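## Task

Work on exactly one LC port: the one in the sixth (rightmost) of six columns counted from the left, in the sixth of ten blocks counted downward, and the second of four holes in that block counted downward. Insert the cleaner as deep as it goes, until its body bottoms out, and then withdraw it. Bumping other objects or using force may count as failure, and the robot toppling or being left leaning is a failure.

## Robot and tools

ROBOT. An omnidirectional base carries a column about 1.7 m high. A carriage on it moves vertically (lift_m) and holds two identical six-joint arms, each ending in a two-finger gripper. Arm bases sit roughly 0.57 m + lift_m above the floor; carriage parts hang about 0.15 m lower. A hand can reach 0.78 m from its shoulder but only about 0.38 m below the arm base. The hand is about 0.16 m long and 0.1 m wide (0.14 m open); fingertips narrow to about 0.005 m in the closing direction. Parked arm: joints 1-6 = 0, 0.05, 0.05, 1.45, 0, 0. Cameras: carriage_camera (forward, tilted about 20 degrees down), left_wrist_camera and right_wrist_camera (looking past the fingertips).

FRAMES. Base frame: origin on the floor below the base centre, x forward, y left, z up, metres. left_hand and right_hand report the midpoint between the finger pads in this frame, with quat_wxyz; the hand's z axis runs along the fingers and they open along its y. base_odometry is in the frame of the base at scene start, counts wheel turns only (slip counts as travel), heading in rad, positive left, -3.142 to 3.142. Hand readings may be off, usually too high, more so at long reach.

move. One action per call; all keys except cameras form the action. Arguments:
- base: an object with exactly one key, an offset relative to where the base last reported itself: translate_m (metres, forward positive, -2 to 2), strafe_m (metres, left positive, -2 to 2) or rotate_rad (radians, counter-clockwise/left positive, -6.3 to 6.3).
- joints: one object covering both arms, keyed by joint name, each value an absolute target, not an offset. lift_m 0 to 1 m. For each side (left_/right_): joint1_rad -2.617 to 3.054 (yaw about vertical, 0 forward, positive left); joint2_rad 0 to 3.141 (shoulder: 0 upper arm back and level, 1.57 vertical, 3.14 forward level); joint3_rad 0 to 3.141 (elbow, 0 folded, 3.14 straight); joint4_rad -1.57 to 1.57 (wrist pitch, positive lifts fingertips); joint5_rad -1.57 to 1.57 (wrist yaw, positive swings fingertips RIGHT, opposite to joint 1); joint6_rad -2.094 to 2.094 (roll about the finger axis, positive clockwise viewed from the forearm); gripper_m 0 to 0.093 m (pad gap). Done tolerances: lift 0.004, joints 1-6 about 0.02/0.105/0.06/0.04/0.025/0.02, gripper 0.004.
- speeds: caps for this action only: translate_m and strafe_m 0.02-0.5 m/s, rotate_rad 0.05-1.57 rad/s, lift_m 0.08-0.25 m/s (max is default).
- min_time_s: 0.1 to 8 s, a floor on each arm and gripper motion's duration; gives straighter hand paths.
- cameras: list of carriage_camera, left_wrist_camera, right_wrist_camera or all; omitted means all, [] means none.
Unknown keys make a call invalid; out-of-range values get it refused. After a refusal or a stop, the later move, wait and finished_scene calls in the same reply are skipped.

wait: seconds (0 to 10) plus cameras; returns state without commanding anything. zoom_image: camera and region [x0, y0, x1, y1] in pixels from the top-left, at most 504 by 504, on that camera's latest image. finished_scene: scene = current scene number; irreversible, the port must already be cleaned and left that way.

RESULTS. The move line reads done or the worst status. done (base: wheels turned the full amount, slip possible); off_target (resting short, maybe still pushing); contact_stop or time_out (target dropped, holding in place); not_followed (an arm's targets withheld because it would come within millimetres of itself or the other arm; it may keep trying). To untangle, send one arm its current readings with joint 1 swung away, then the other arm in a later call. Omitted joints may still chase earlier targets. on_its_own lists uncommanded behaviour; held at is a target. motor_effort: percent of max, bracket = peak in the last action; a lift effort that drops while lowering means a hand is resting on something. Joint torques follow joint order; joints 1-3 wrap at ±28 N m. Motor temperatures: per arm, six joints then gripper. Gripper readings: shut on nothing 0.000-0.003; on a hard part slightly under its width.

CAUTIONS. Arms have no contact stop; a blocked arm keeps pressing, may overheat, and snaps to target once freed. MOTOR HOT appears at 75 °C; at 100 °C that arm goes limp for 30-60 s (limit_stop_at_motor_heat), so park arms (they cool ten degrees or more in a minute) and avoid long stretched poses. Never let the arms strike or squeeze each other. The base stops on wheel contact only, not for arm contact; after a contact back off about 0.2 m. Don't reverse under a table edge into the column. Tipping risk rises with a high carriage, extended or loaded arms, pushing or pulling, and abrupt stops; only images show a lean. Avoid drops, slams, hard pushes and disturbing neighbouring ports. The simulation keeps running while you think, holding the last command.

Each tool is called after "Call:" as name([rows], argument=value, ...), one row to a line, values as JSON.

## Session

Call:
move()

Scene clock: 0.00 s.
Joint torques (N m): no reading
Motor temperatures (°C): left_arm=[27 29 30 28 26 28 26] | right_arm=[29 28 30 28 28 28 27]
base_odometry: x=+0.000 y=+0.000 heading=+0.000
base_status: not commanded
joint_positions: lift_m=+0.025 left_joint1_rad=-0.560 left_joint2_rad=+1.235 left_joint3_rad=+0.856 left_joint4_rad=+0.530 left_joint5_rad=+0.183 left_joint6_rad=-0.021 left_gripper_m=+0.09396 right_joint1_rad=-0.228 right_joint2_rad=+1.503 right_joint3_rad=+1.193 right_joint4_rad=+0.287 right_joint5_rad=-0.242 right_joint6_rad=+0.011 right_gripper_m=+0.01730
joint_status: not commanded
motor_effort: lift_m=+22 drive_wheels=+4
left_hand: x=+0.5612 y=+0.0632 z=+0.9355 quat_wxyz=(+0.707, +0.240, +0.607, -0.274) (m; base frame)
right_hand: x=+0.7104 y=-0.3863 z=+0.9249 quat_wxyz=(+0.699, +0.001, +0.715, +0.011) (m; base frame)
pictures: carriage_camera, left_wrist_camera, right_wrist_camera
Images, in order (width x height): carriage_camera 672x504, left_wrist_camera 672x504, right_wrist_camera 672x504.

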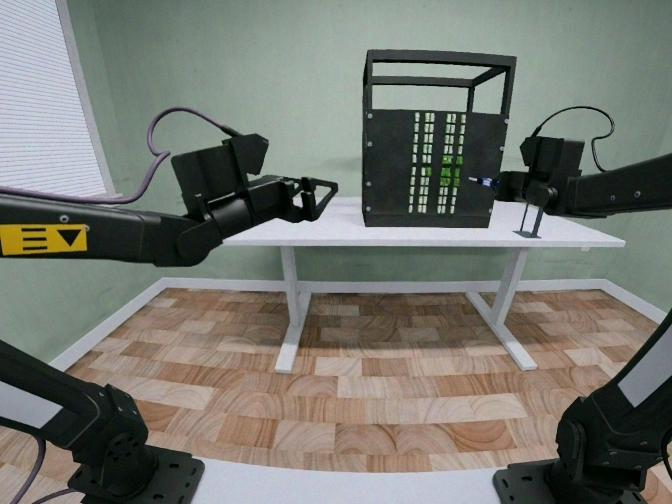

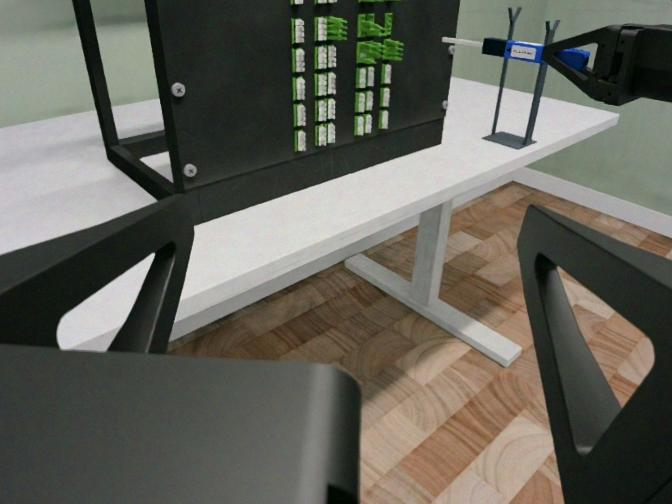

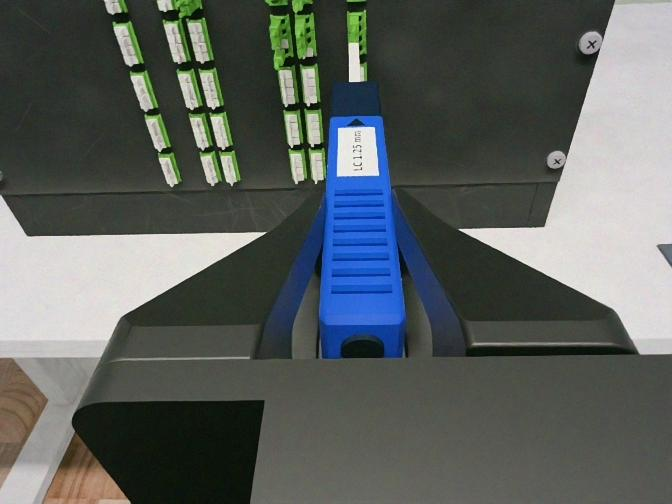

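Call:
zoom_image(camera="carriage_camera", region=[360, 90, 520, 230])

Call:
zoom_image(camera="left_wrist_camera", region=[250, 0, 490, 180])

Call:
zoom_image(camera="right_wrist_camera", region=[90, 0, 450, 200])

Scaled by 3.150 from the camera's 672x504 image, which has a finer 960x720 frame.

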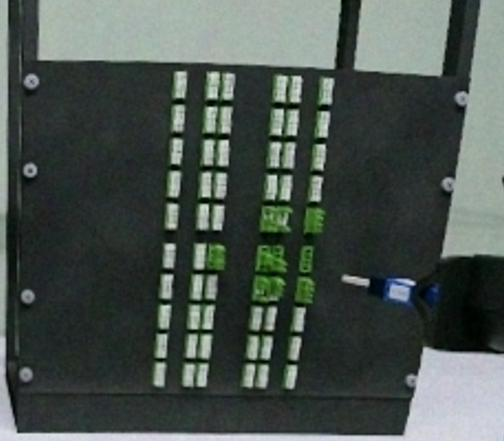

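Scaled by 2.100 from the camera's 672x504 image, which has a finer 960x720 frame.

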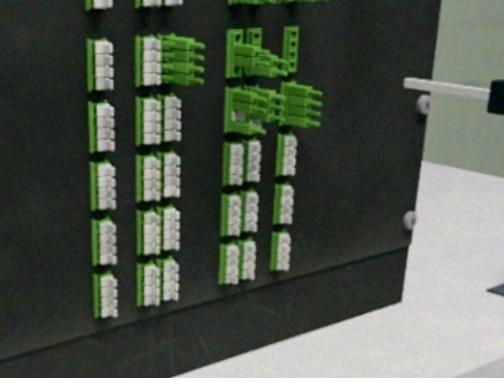

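Scaled by 1.400 from the camera's 672x504 image, which has a finer 960x720 frame.

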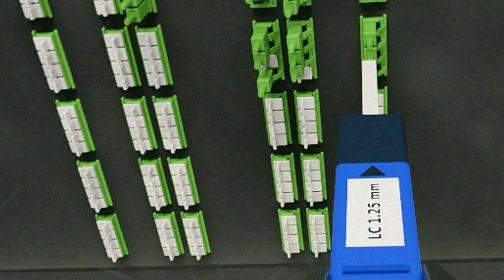

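Call:
move(base={"translate_m": -0.15}, joints={"lift_m": 0.125})

Call:
zoom_image(camera="right_wrist_camera", region=[84, 0, 588, 320])

Call:
zoom_image(camera="carriage_camera", region=[350, 80, 530, 280])

Scene clock: 4.73 s.
Joint torques (N m): left_arm=[-0.35 -4.56 7.82 1.95 0 0.1] | right_arm=[0.03 -6.76 8.95 2.26 -0.09 -0.1]
Motor temperatures (°C): left_arm=[27 29 31 29 26 28 26] | right_arm=[29 28 31 30 28 28 27]
move: done
base_odometry: x=-0.150 y=+0.000 heading=+0.000
base_status: done
joint_positions: lift_m=+0.125 left_joint1_rad=-0.560 left_joint2_rad=+1.236 left_joint3_rad=+0.856 left_joint4_rad=+0.533 left_joint5_rad=+0.183 left_joint6_rad=-0.021 left_gripper_m=+0.09396 right_joint1_rad=-0.228 right_joint2_rad=+1.503 right_joint3_rad=+1.193 right_joint4_rad=+0.285 right_joint5_rad=-0.242 right_joint6_rad=+0.011 right_gripper_m=+0.01730
joint_status: all done
motor_effort: lift_m=+21(27) drive_wheels=+0(11)
left_hand: x=+0.5612 y=+0.0632 z=+1.0356 quat_wxyz=(+0.707, +0.239, +0.606, -0.274) (m; base frame)
right_hand: x=+0.7103 y=-0.3863 z=+1.0242 quat_wxyz=(+0.699, +0.001, +0.715, +0.011) (m; base frame)
pictures: carriage_camera, left_wrist_camera, right_wrist_camera
Images, in order (width x height): carriage_camera 672x504, left_wrist_camera 672x504, right_wrist_camera 672x504.

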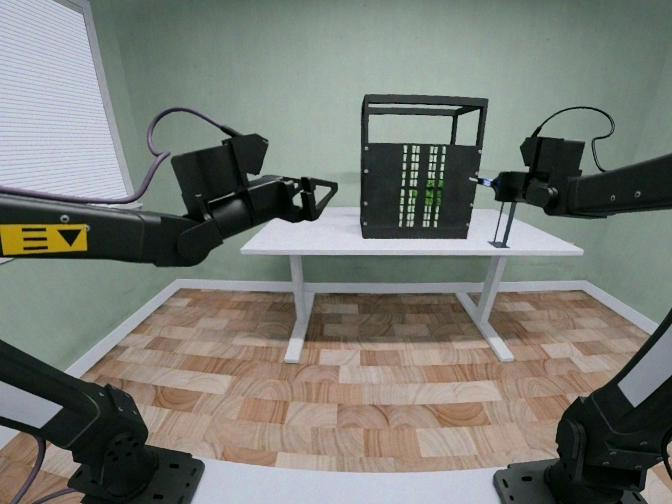

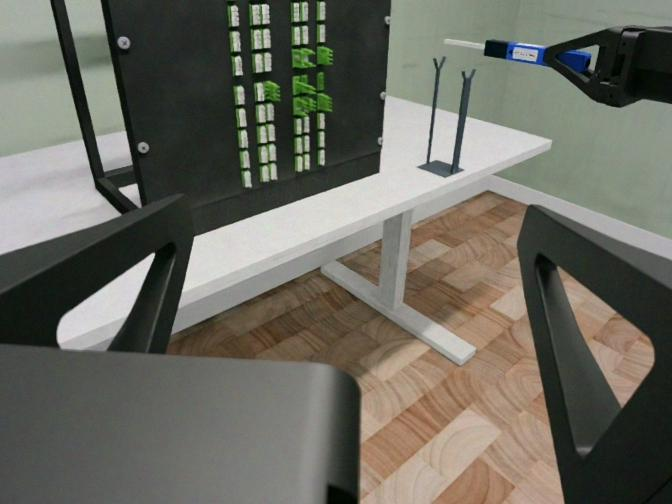

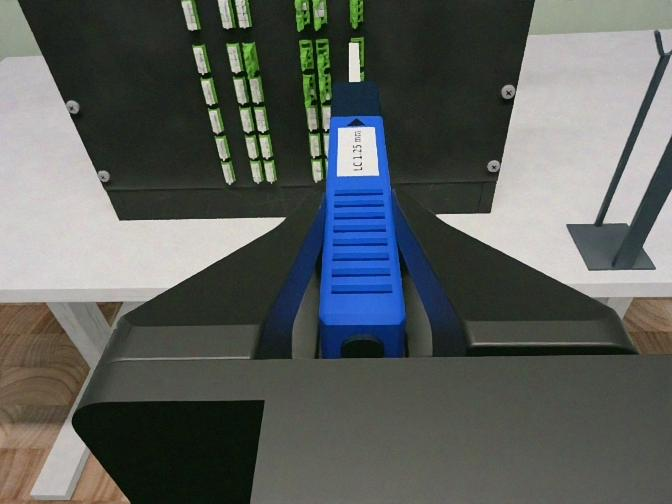

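Scaled by 1.000.

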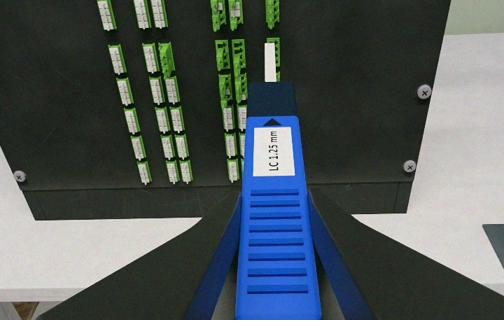

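Scaled by 2.520 from the camera's 672x504 image, which has a finer 960x720 frame.

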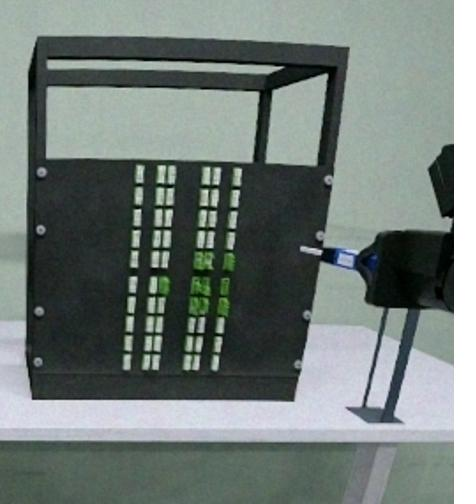

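Call:
move(joints={"left_joint4_rad": 0.9, "left_joint1_rad": -0.7, "left_gripper_m": 0.0})

Call:
zoom_image(camera="left_wrist_camera", region=[200, 50, 600, 350])

Scene clock: 8.10 s.
Joint torques (N m): left_arm=[-0.77 -4.23 7.51 1.76 -0.04 0.09] | right_arm=[0.13 -6.87 8.92 2.28 -0.09 -0.09]
Motor temperatures (°C): left_arm=[27 29 32 30 26 28 26] | right_arm=[29 28 31 31 28 28 27]
move: done
base_odometry: x=-0.150 y=+0.000 heading=+0.000
base_status: not commanded
joint_positions: lift_m=+0.125 left_joint1_rad=-0.694 left_joint2_rad=+1.236 left_joint3_rad=+0.856 left_joint4_rad=+0.885 left_joint5_rad=+0.183 left_joint6_rad=-0.021 left_gripper_m=+0.00056 right_joint1_rad=-0.228 right_joint2_rad=+1.503 right_joint3_rad=+1.193 right_joint4_rad=+0.285 right_joint5_rad=-0.242 right_joint6_rad=+0.011 right_gripper_m=+0.01730
joint_status: all done
motor_effort: lift_m=+21(21) drive_wheels=+0(0)
left_hand: x=+0.5034 y=+0.0373 z=+1.1161 quat_wxyz=(+0.787, +0.241, +0.451, -0.344) (m; base frame)
right_hand: x=+0.7103 y=-0.3863 z=+1.0242 quat_wxyz=(+0.699, +0.001, +0.715, +0.011) (m; base frame)
pictures: carriage_camera, left_wrist_camera, right_wrist_camera
Images, in order (width x height): carriage_camera 672x504, left_wrist_camera 672x504, right_wrist_camera 672x504.

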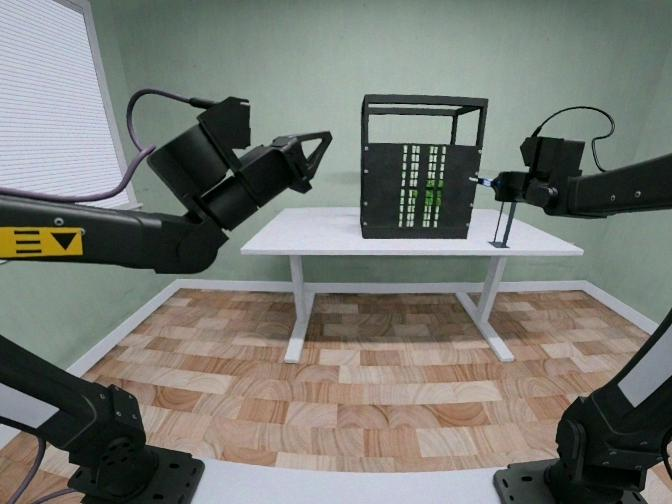

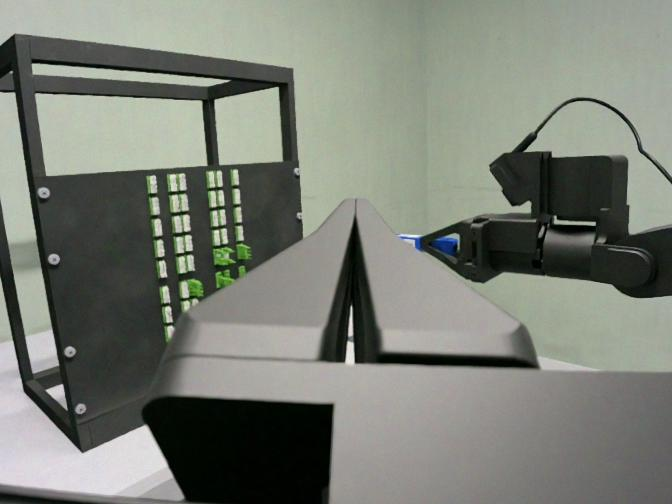

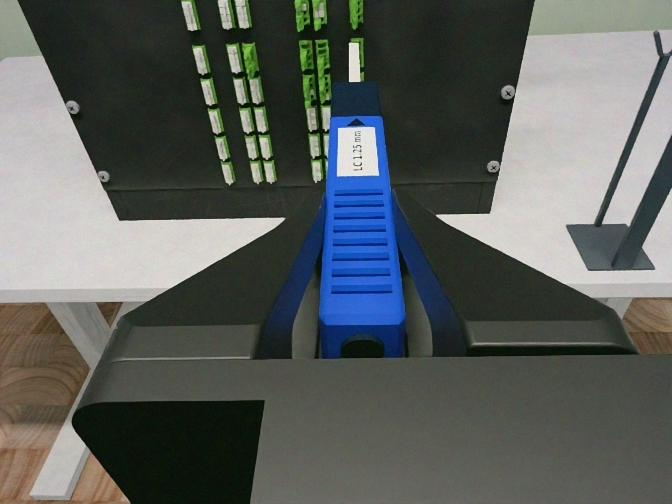

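Scaled by 1.260 from the camera's 672x504 image, which has a finer 960x720 frame.

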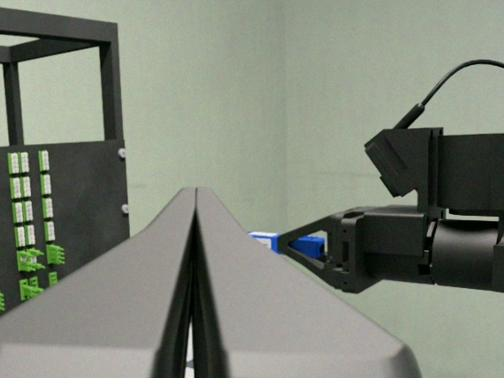

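Call:
move(joints={"left_joint1_rad": -0.61, "left_joint2_rad": 2.236, "left_joint3_rad": 1.95, "left_joint4_rad": 0.785, "left_joint5_rad": 0.437, "left_gripper_m": 0.093}, min_time_s=3)

Call:
zoom_image(camera="left_wrist_camera", region=[200, 50, 600, 350])

Scene clock: 12.47 s.
Joint torques (N m): left_arm=[0.23 -12.07 9.7 1.41 0.06 0.08] | right_arm=[0.14 -6.76 8.9 2.27 -0.07 -0.1]
Motor temperatures (°C): left_arm=[27 30 33 31 26 28 26] | right_arm=[29 28 31 32 28 28 28]
move: done
base_odometry: x=-0.150 y=+0.000 heading=+0.000
base_status: not commanded
joint_positions: lift_m=+0.125 left_joint1_rad=-0.617 left_joint2_rad=+2.221 left_joint3_rad=+1.922 left_joint4_rad=+0.801 left_joint5_rad=+0.423 left_joint6_rad=-0.021 left_gripper_m=+0.09294 right_joint1_rad=-0.228 right_joint2_rad=+1.503 right_joint3_rad=+1.193 right_joint4_rad=+0.285 right_joint5_rad=-0.242 right_joint6_rad=+0.011 right_gripper_m=+0.01730
joint_status: all done
motor_effort: lift_m=+21(21) drive_wheels=+0(0)
left_hand: x=+0.6954 y=-0.1100 z=+1.0904 quat_wxyz=(+0.765, +0.319, +0.423, -0.366) (m; base frame)
right_hand: x=+0.7103 y=-0.3863 z=+1.0242 quat_wxyz=(+0.699, +0.001, +0.715, +0.011) (m; base frame)
pictures: carriage_camera, left_wrist_camera, right_wrist_camera
Images, in order (width x height): carriage_camera 672x504, left_wrist_camera 672x504, right_wrist_camera 672x504.

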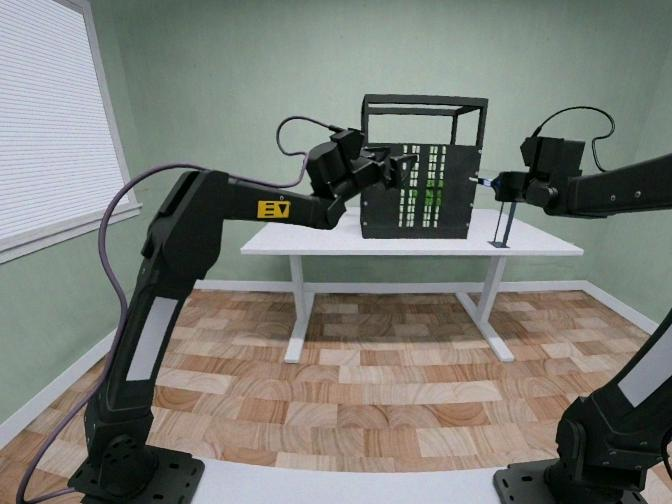

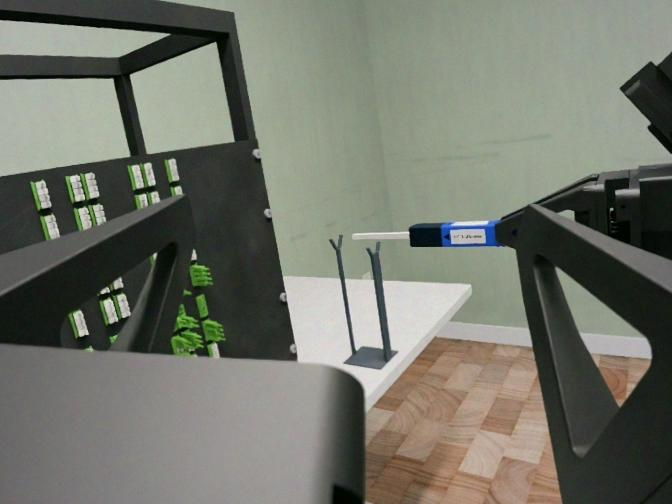

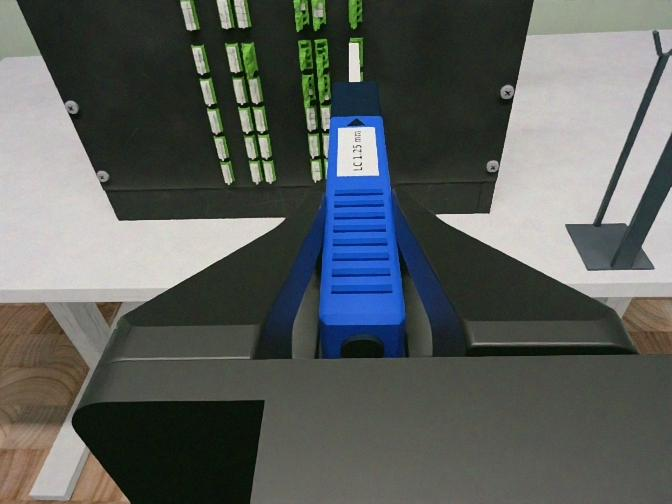

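Scaled by 1.260 from the camera's 672x504 image, which has a finer 960x720 frame.

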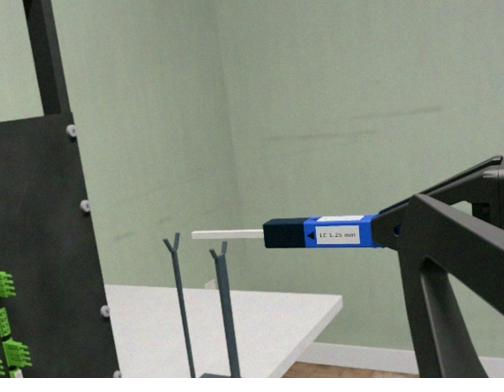

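Call:
move(base={"rotate_rad": 0.06}, cameras=[])

Call:
move(base={"strafe_m": -0.06})

Call:
zoom_image(camera="right_wrist_camera", region=[0, 0, 336, 252])

Call:
zoom_image(camera="right_wrist_camera", region=[336, 0, 672, 252])

Call:
zoom_image(camera="carriage_camera", region=[336, 80, 516, 260])

Scene clock: 13.83 s.
Joint torques (N m): left_arm=[-0.39 -12.26 9.68 1.43 -0.01 0.08] | right_arm=[-0.25 -6.75 8.92 2.28 -0.04 -0.11]
Motor temperatures (°C): left_arm=[27 31 33 31 26 28 26] | right_arm=[29 28 32 32 28 28 28]
move: done
base_odometry: x=-0.150 y=+0.000 heading=+0.060
base_status: done
joint_positions: lift_m=+0.125 left_joint1_rad=-0.610 left_joint2_rad=+2.223 left_joint3_rad=+1.922 left_joint4_rad=+0.799 left_joint5_rad=+0.426 left_joint6_rad=-0.021 left_gripper_m=+0.09294 right_joint1_rad=-0.225 right_joint2_rad=+1.503 right_joint3_rad=+1.193 right_joint4_rad=+0.284 right_joint5_rad=-0.244 right_joint6_rad=+0.011 right_gripper_m=+0.01730
joint_status: not commanded
motor_effort: lift_m=+21(21) drive_wheels=-5(8)
left_hand: x=+0.6989 y=-0.1071 z=+1.0888 quat_wxyz=(+0.765, +0.319, +0.425, -0.363) (m; base frame)
right_hand: x=+0.7106 y=-0.3841 z=+1.0241 quat_wxyz=(+0.698, -0.001, +0.716, +0.013) (m; base frame)
pictures: none
No camera images: "cameras" was empty.

Scene clock: 15.20 s.
Joint torques (N m): left_arm=[-0.29 -12.31 9.7 1.41 0.01 0.08] | right_arm=[0.08 -6.79 8.95 2.32 -0.07 -0.09]
Motor temperatures (°C): left_arm=[27 32 34 31 26 28 26] | right_arm=[29 29 32 32 28 28 28]
move: done
base_odometry: x=-0.147 y=-0.060 heading=+0.059
base_status: done
joint_positions: lift_m=+0.125 left_joint1_rad=-0.611 left_joint2_rad=+2.223 left_joint3_rad=+1.922 left_joint4_rad=+0.797 left_joint5_rad=+0.427 left_joint6_rad=-0.021 left_gripper_m=+0.09294 right_joint1_rad=-0.228 right_joint2_rad=+1.503 right_joint3_rad=+1.193 right_joint4_rad=+0.284 right_joint5_rad=-0.243 right_joint6_rad=+0.011 right_gripper_m=+0.01730
joint_status: not commanded
motor_effort: lift_m=+21(21) drive_wheels=+4(13)
left_hand: x=+0.6985 y=-0.1078 z=+1.0885 quat_wxyz=(+0.764, +0.319, +0.426, -0.364) (m; base frame)
right_hand: x=+0.7104 y=-0.3857 z=+1.0241 quat_wxyz=(+0.698, +0.001, +0.716, +0.011) (m; base frame)
pictures: carriage_camera, left_wrist_camera, right_wrist_camera
Images, in order (width x height): carriage_camera 672x504, left_wrist_camera 672x504, right_wrist_camera 672x504.

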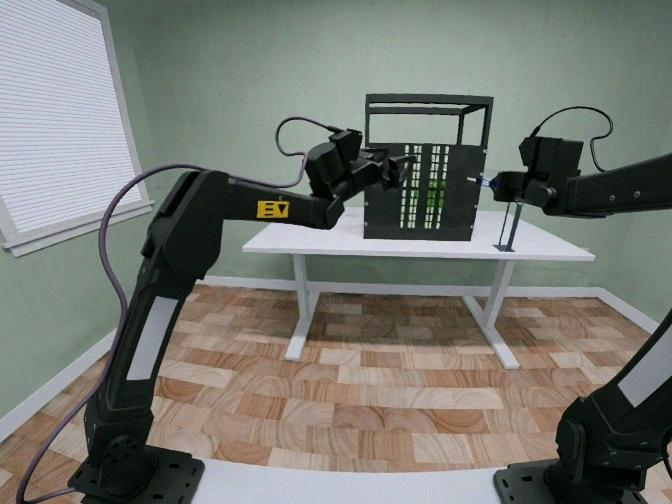

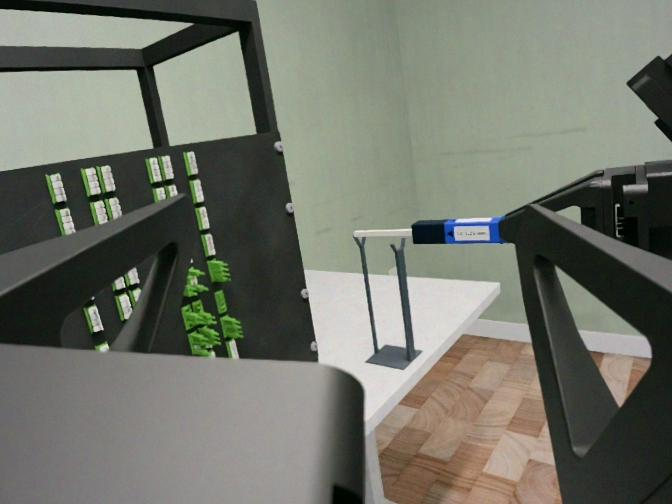

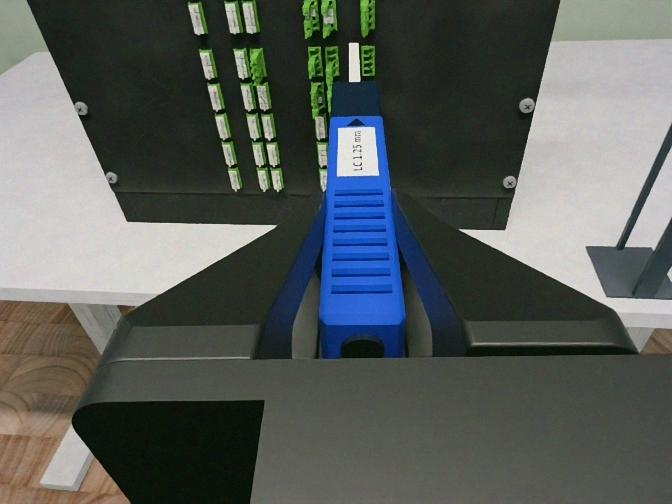

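Scaled by 1.500 from the camera's 672x504 image, which has a finer 960x720 frame.

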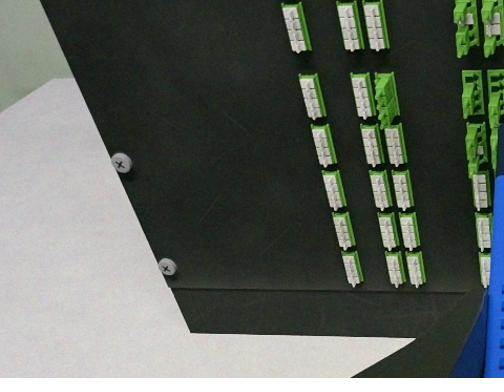

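Scaled by 1.500 from the camera's 672x504 image, which has a finer 960x720 frame.

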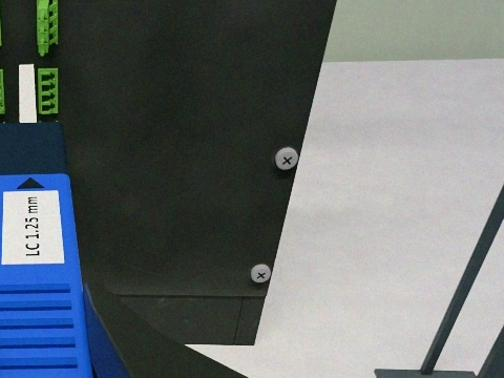

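Scaled by 2.800 from the camera's 672x504 image, which has a finer 960x720 frame.

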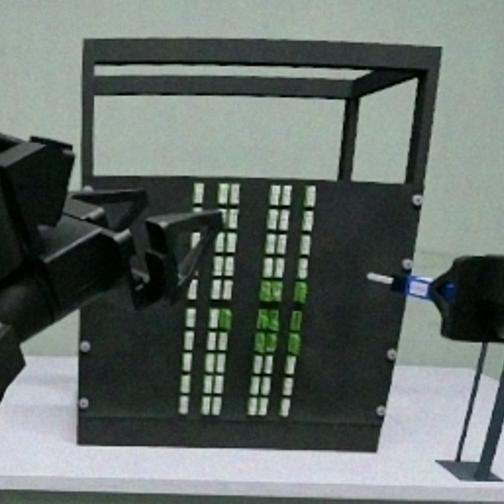

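Call:
move(base={"translate_m": 0.12})

Call:
zoom_image(camera="right_wrist_camera", region=[0, 0, 336, 252])

Call:
zoom_image(camera="right_wrist_camera", region=[336, 0, 672, 252])

Call:
zoom_image(camera="carriage_camera", region=[336, 80, 516, 260])

Call:
zoom_image(camera="left_wrist_camera", region=[180, 130, 420, 370])

Scene clock: 17.40 s.
Joint torques (N m): left_arm=[-0.34 -12.49 9.44 1.51 0 0.08] | right_arm=[0.03 -6.79 8.87 2.29 -0.06 -0.1]
Motor temperatures (°C): left_arm=[27 33 34 31 26 28 26] | right_arm=[29 29 32 33 28 28 28]
move: done
base_odometry: x=-0.027 y=-0.053 heading=+0.059
base_status: done
joint_positions: lift_m=+0.125 left_joint1_rad=-0.610 left_joint2_rad=+2.226 left_joint3_rad=+1.924 left_joint4_rad=+0.795 left_joint5_rad=+0.427 left_joint6_rad=-0.021 left_gripper_m=+0.09294 right_joint1_rad=-0.228 right_joint2_rad=+1.503 right_joint3_rad=+1.193 right_joint4_rad=+0.282 right_joint5_rad=-0.243 right_joint6_rad=+0.011 right_gripper_m=+0.01730
joint_status: not commanded
motor_effort: lift_m=+21(21) drive_wheels=-4(13)
left_hand: x=+0.6995 y=-0.1082 z=+1.0868 quat_wxyz=(+0.763, +0.320, +0.427, -0.364) (m; base frame)
right_hand: x=+0.7104 y=-0.3857 z=+1.0236 quat_wxyz=(+0.698, +0.001, +0.716, +0.012) (m; base frame)
pictures: carriage_camera, left_wrist_camera, right_wrist_camera
Images, in order (width x height): carriage_camera 672x504, left_wrist_camera 672x504, right_wrist_camera 672x504.

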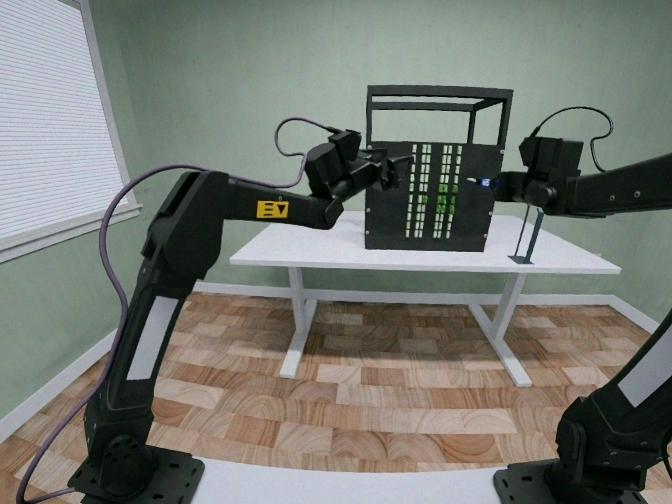

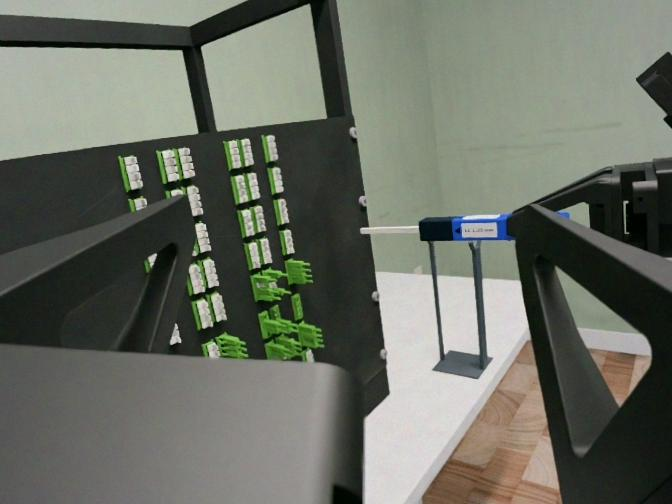

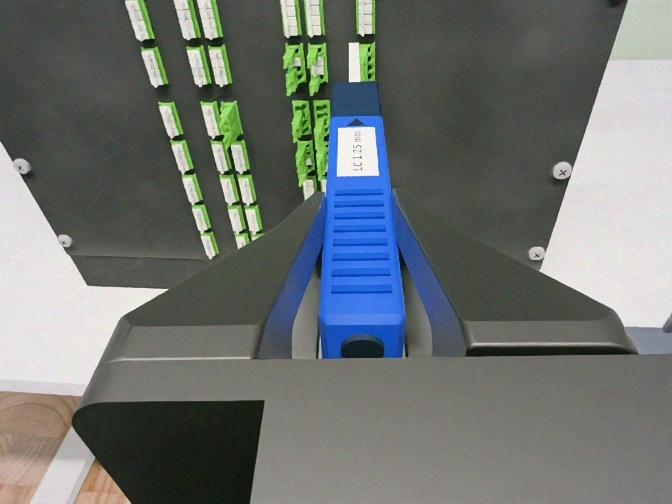

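Scaled by 1.500 from the camera's 672x504 image, which has a finer 960x720 frame.

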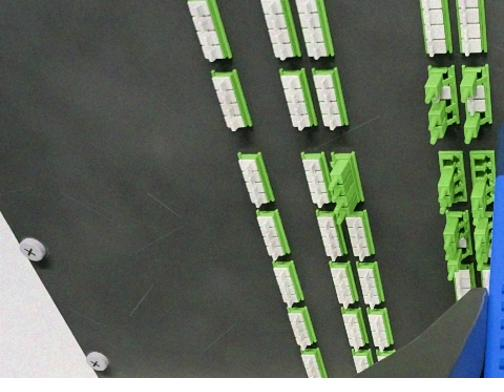

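Scaled by 1.500 from the camera's 672x504 image, which has a finer 960x720 frame.

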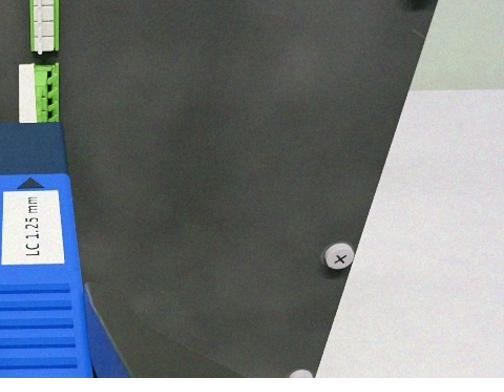

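Scaled by 2.800 from the camera's 672x504 image, which has a finer 960x720 frame.

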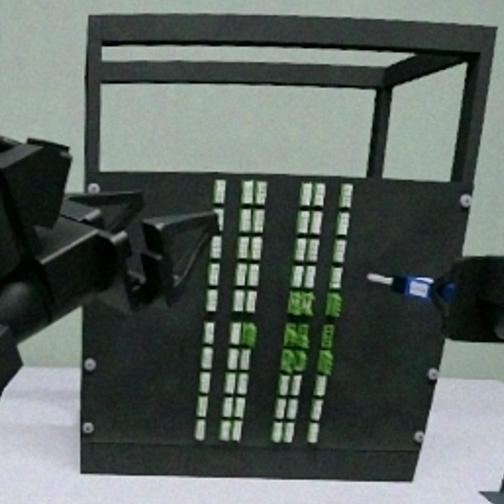

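Scaled by 2.100 from the camera's 672x504 image, which has a finer 960x720 frame.

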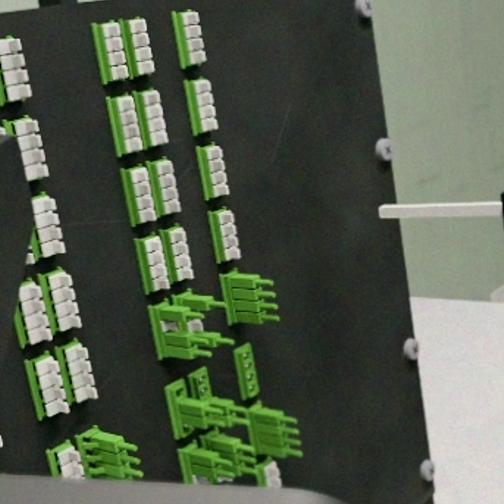

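Call:
zoom_image(camera="left_wrist_camera", region=[350, 180, 530, 280])

Call:
zoom_image(camera="right_wrist_camera", region=[280, 20, 440, 380])

Scaled by 2.800 from the camera's 672x504 image, which has a finer 960x720 frame.

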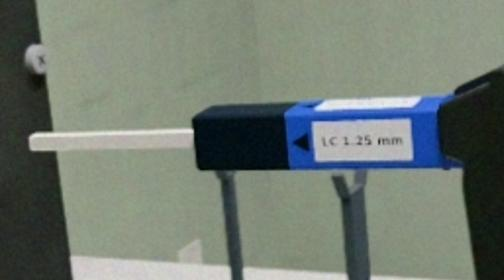

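Scaled by 1.400 from the camera's 672x504 image, which has a finer 960x720 frame.

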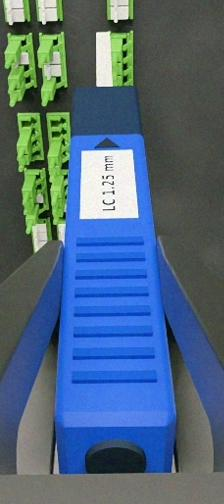

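Call:
move(base={"rotate_rad": -0.03}, joints={"right_joint5_rad": -0.203, "right_joint4_rad": 0.252})

Call:
zoom_image(camera="left_wrist_camera", region=[180, 130, 420, 370])

Call:
zoom_image(camera="right_wrist_camera", region=[280, 0, 440, 160])

Scene clock: 20.33 s.
Joint torques (N m): left_arm=[-0.18 -12.63 9.65 1.5 -0.02 0.08] | right_arm=[0.68 -6.65 8.92 2.18 -0.02 -0.09]
Motor temperatures (°C): left_arm=[27 35 35 31 26 28 26] | right_arm=[29 29 32 33 28 28 28]
move: done
base_odometry: x=-0.027 y=-0.053 heading=+0.030
base_status: done
joint_positions: lift_m=+0.125 left_joint1_rad=-0.612 left_joint2_rad=+2.226 left_joint3_rad=+1.924 left_joint4_rad=+0.794 left_joint5_rad=+0.428 left_joint6_rad=-0.021 left_gripper_m=+0.09294 right_joint1_rad=-0.232 right_joint2_rad=+1.503 right_joint3_rad=+1.193 right_joint4_rad=+0.262 right_joint5_rad=-0.210 right_joint6_rad=+0.011 right_gripper_m=+0.01730
joint_status: all done
motor_effort: lift_m=+21(21) drive_wheels=-8(9)
left_hand: x=+0.6985 y=-0.1093 z=+1.0866 quat_wxyz=(+0.763, +0.321, +0.427, -0.365) (m; base frame)
right_hand: x=+0.7098 y=-0.3937 z=+1.0187 quat_wxyz=(+0.691, +0.016, +0.723, +0.000) (m; base frame)
pictures: carriage_camera, left_wrist_camera, right_wrist_camera
Images, in order (width x height): carriage_camera 672x504, left_wrist_camera 672x504, right_wrist_camera 672x504.

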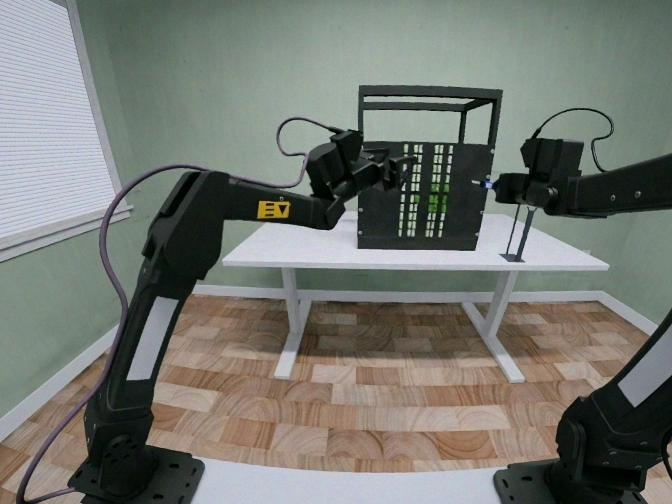

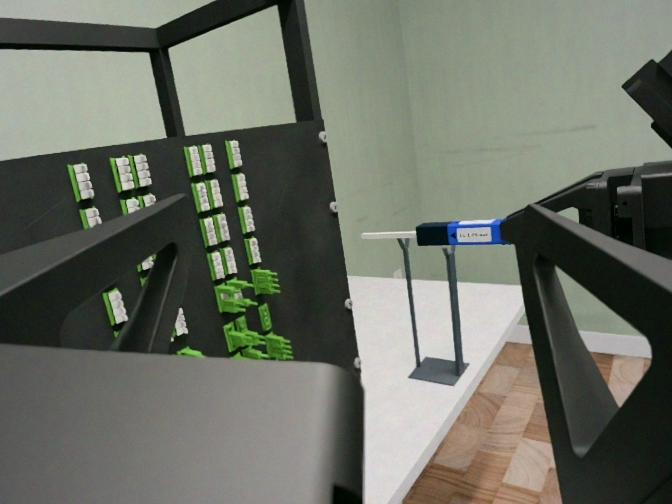

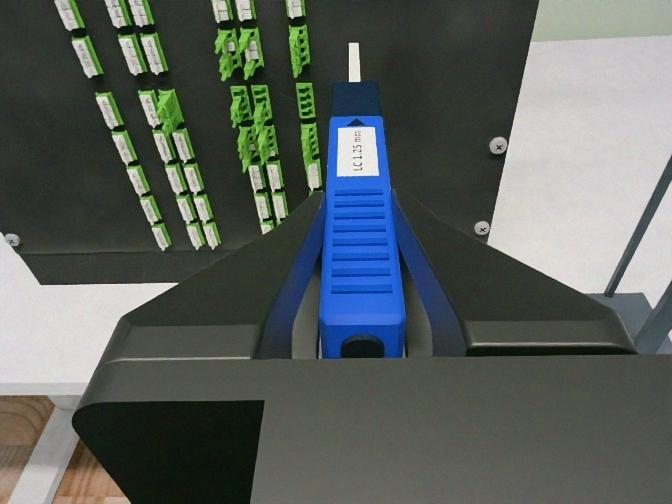

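Scaled by 2.100 from the camera's 672x504 image, which has a finer 960x720 frame.

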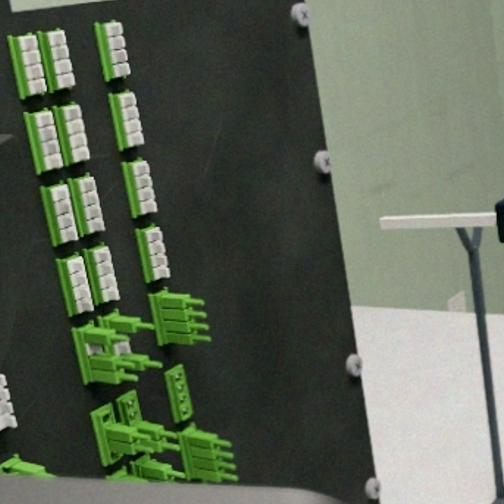

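Scaled by 3.150 from the camera's 672x504 image, which has a finer 960x720 frame.

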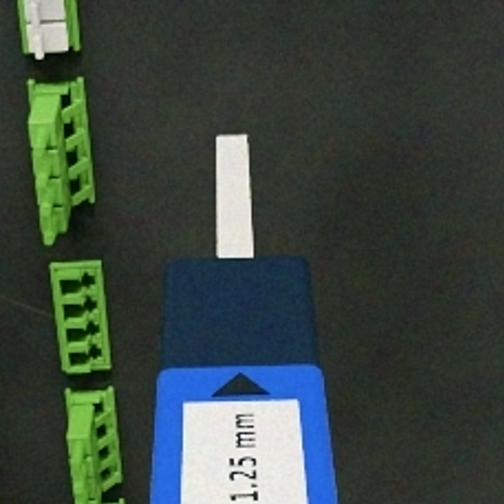

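Call:
move(base={"strafe_m": 0.042}, joints={"lift_m": 0.06})

Call:
zoom_image(camera="left_wrist_camera", region=[180, 130, 420, 370])

Call:
zoom_image(camera="right_wrist_camera", region=[280, 0, 440, 160])

Scene clock: 22.17 s.
Joint torques (N m): left_arm=[-0.32 -13.61 8.55 1.58 -0.02 0.09] | right_arm=[0.09 -6.74 8.95 2.4 -0.03 -0.1]
Motor temperatures (°C): left_arm=[27 36 36 32 26 28 26] | right_arm=[29 29 32 33 28 28 28]
move: done
base_odometry: x=-0.028 y=-0.011 heading=+0.029
base_status: done
joint_positions: lift_m=+0.060 left_joint1_rad=-0.610 left_joint2_rad=+2.238 left_joint3_rad=+1.934 left_joint4_rad=+0.786 left_joint5_rad=+0.428 left_joint6_rad=-0.021 left_gripper_m=+0.09294 right_joint1_rad=-0.229 right_joint2_rad=+1.503 right_joint3_rad=+1.193 right_joint4_rad=+0.248 right_joint5_rad=-0.208 right_joint6_rad=+0.011 right_gripper_m=+0.01730
joint_status: all done
motor_effort: lift_m=+22(23) drive_wheels=+2(9)
left_hand: x=+0.7024 y=-0.1106 z=+1.0165 quat_wxyz=(+0.760, +0.321, +0.432, -0.364) (m; base frame)
right_hand: x=+0.7099 y=-0.3925 z=+0.9500 quat_wxyz=(+0.686, +0.016, +0.728, +0.001) (m; base frame)
pictures: carriage_camera, left_wrist_camera, right_wrist_camera
Images, in order (width x height): carriage_camera 672x504, left_wrist_camera 672x504, right_wrist_camera 672x504.

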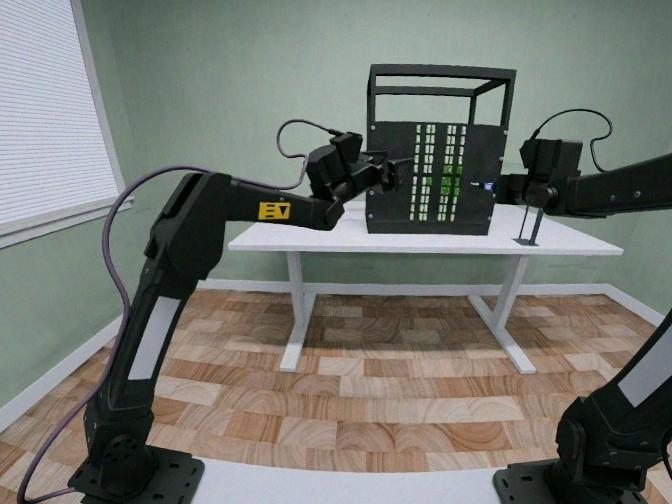

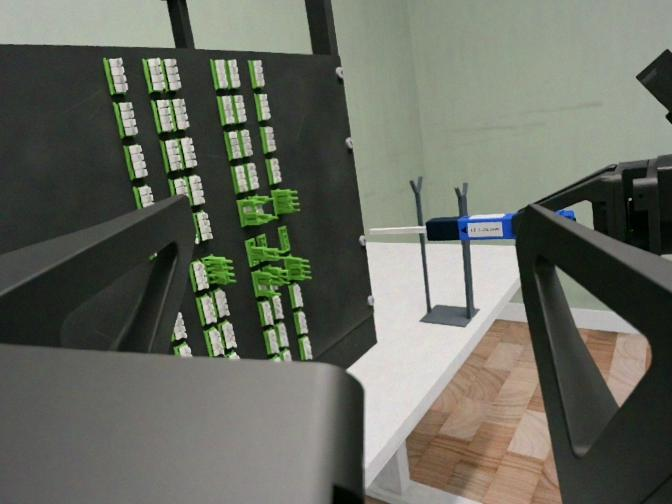

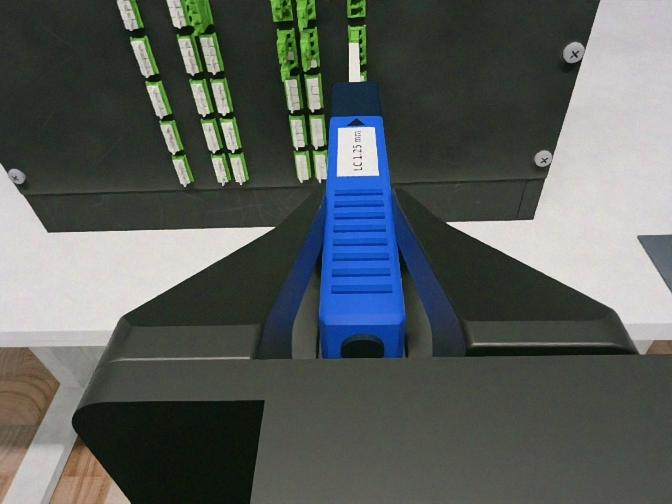

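Scaled by 2.100 from the camera's 672x504 image, which has a finer 960x720 frame.

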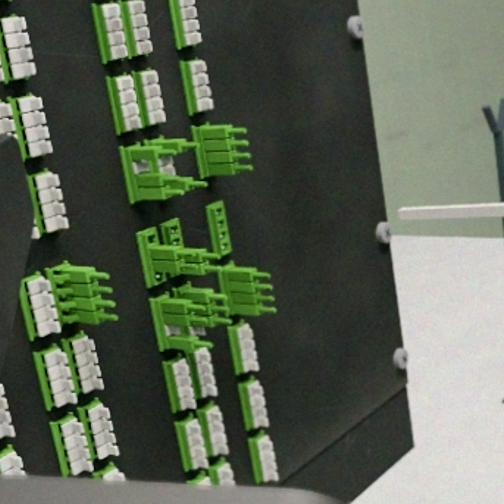

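Scaled by 3.150 from the camera's 672x504 image, which has a finer 960x720 frame.

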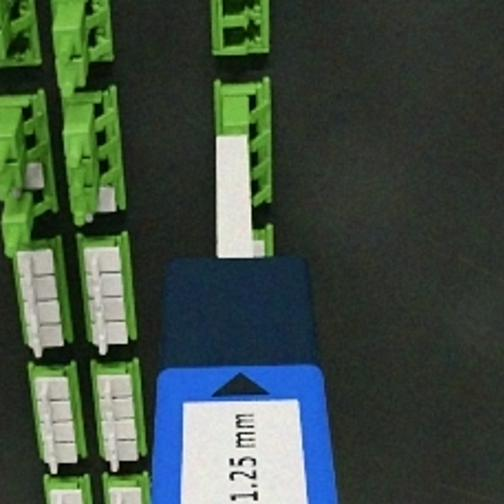

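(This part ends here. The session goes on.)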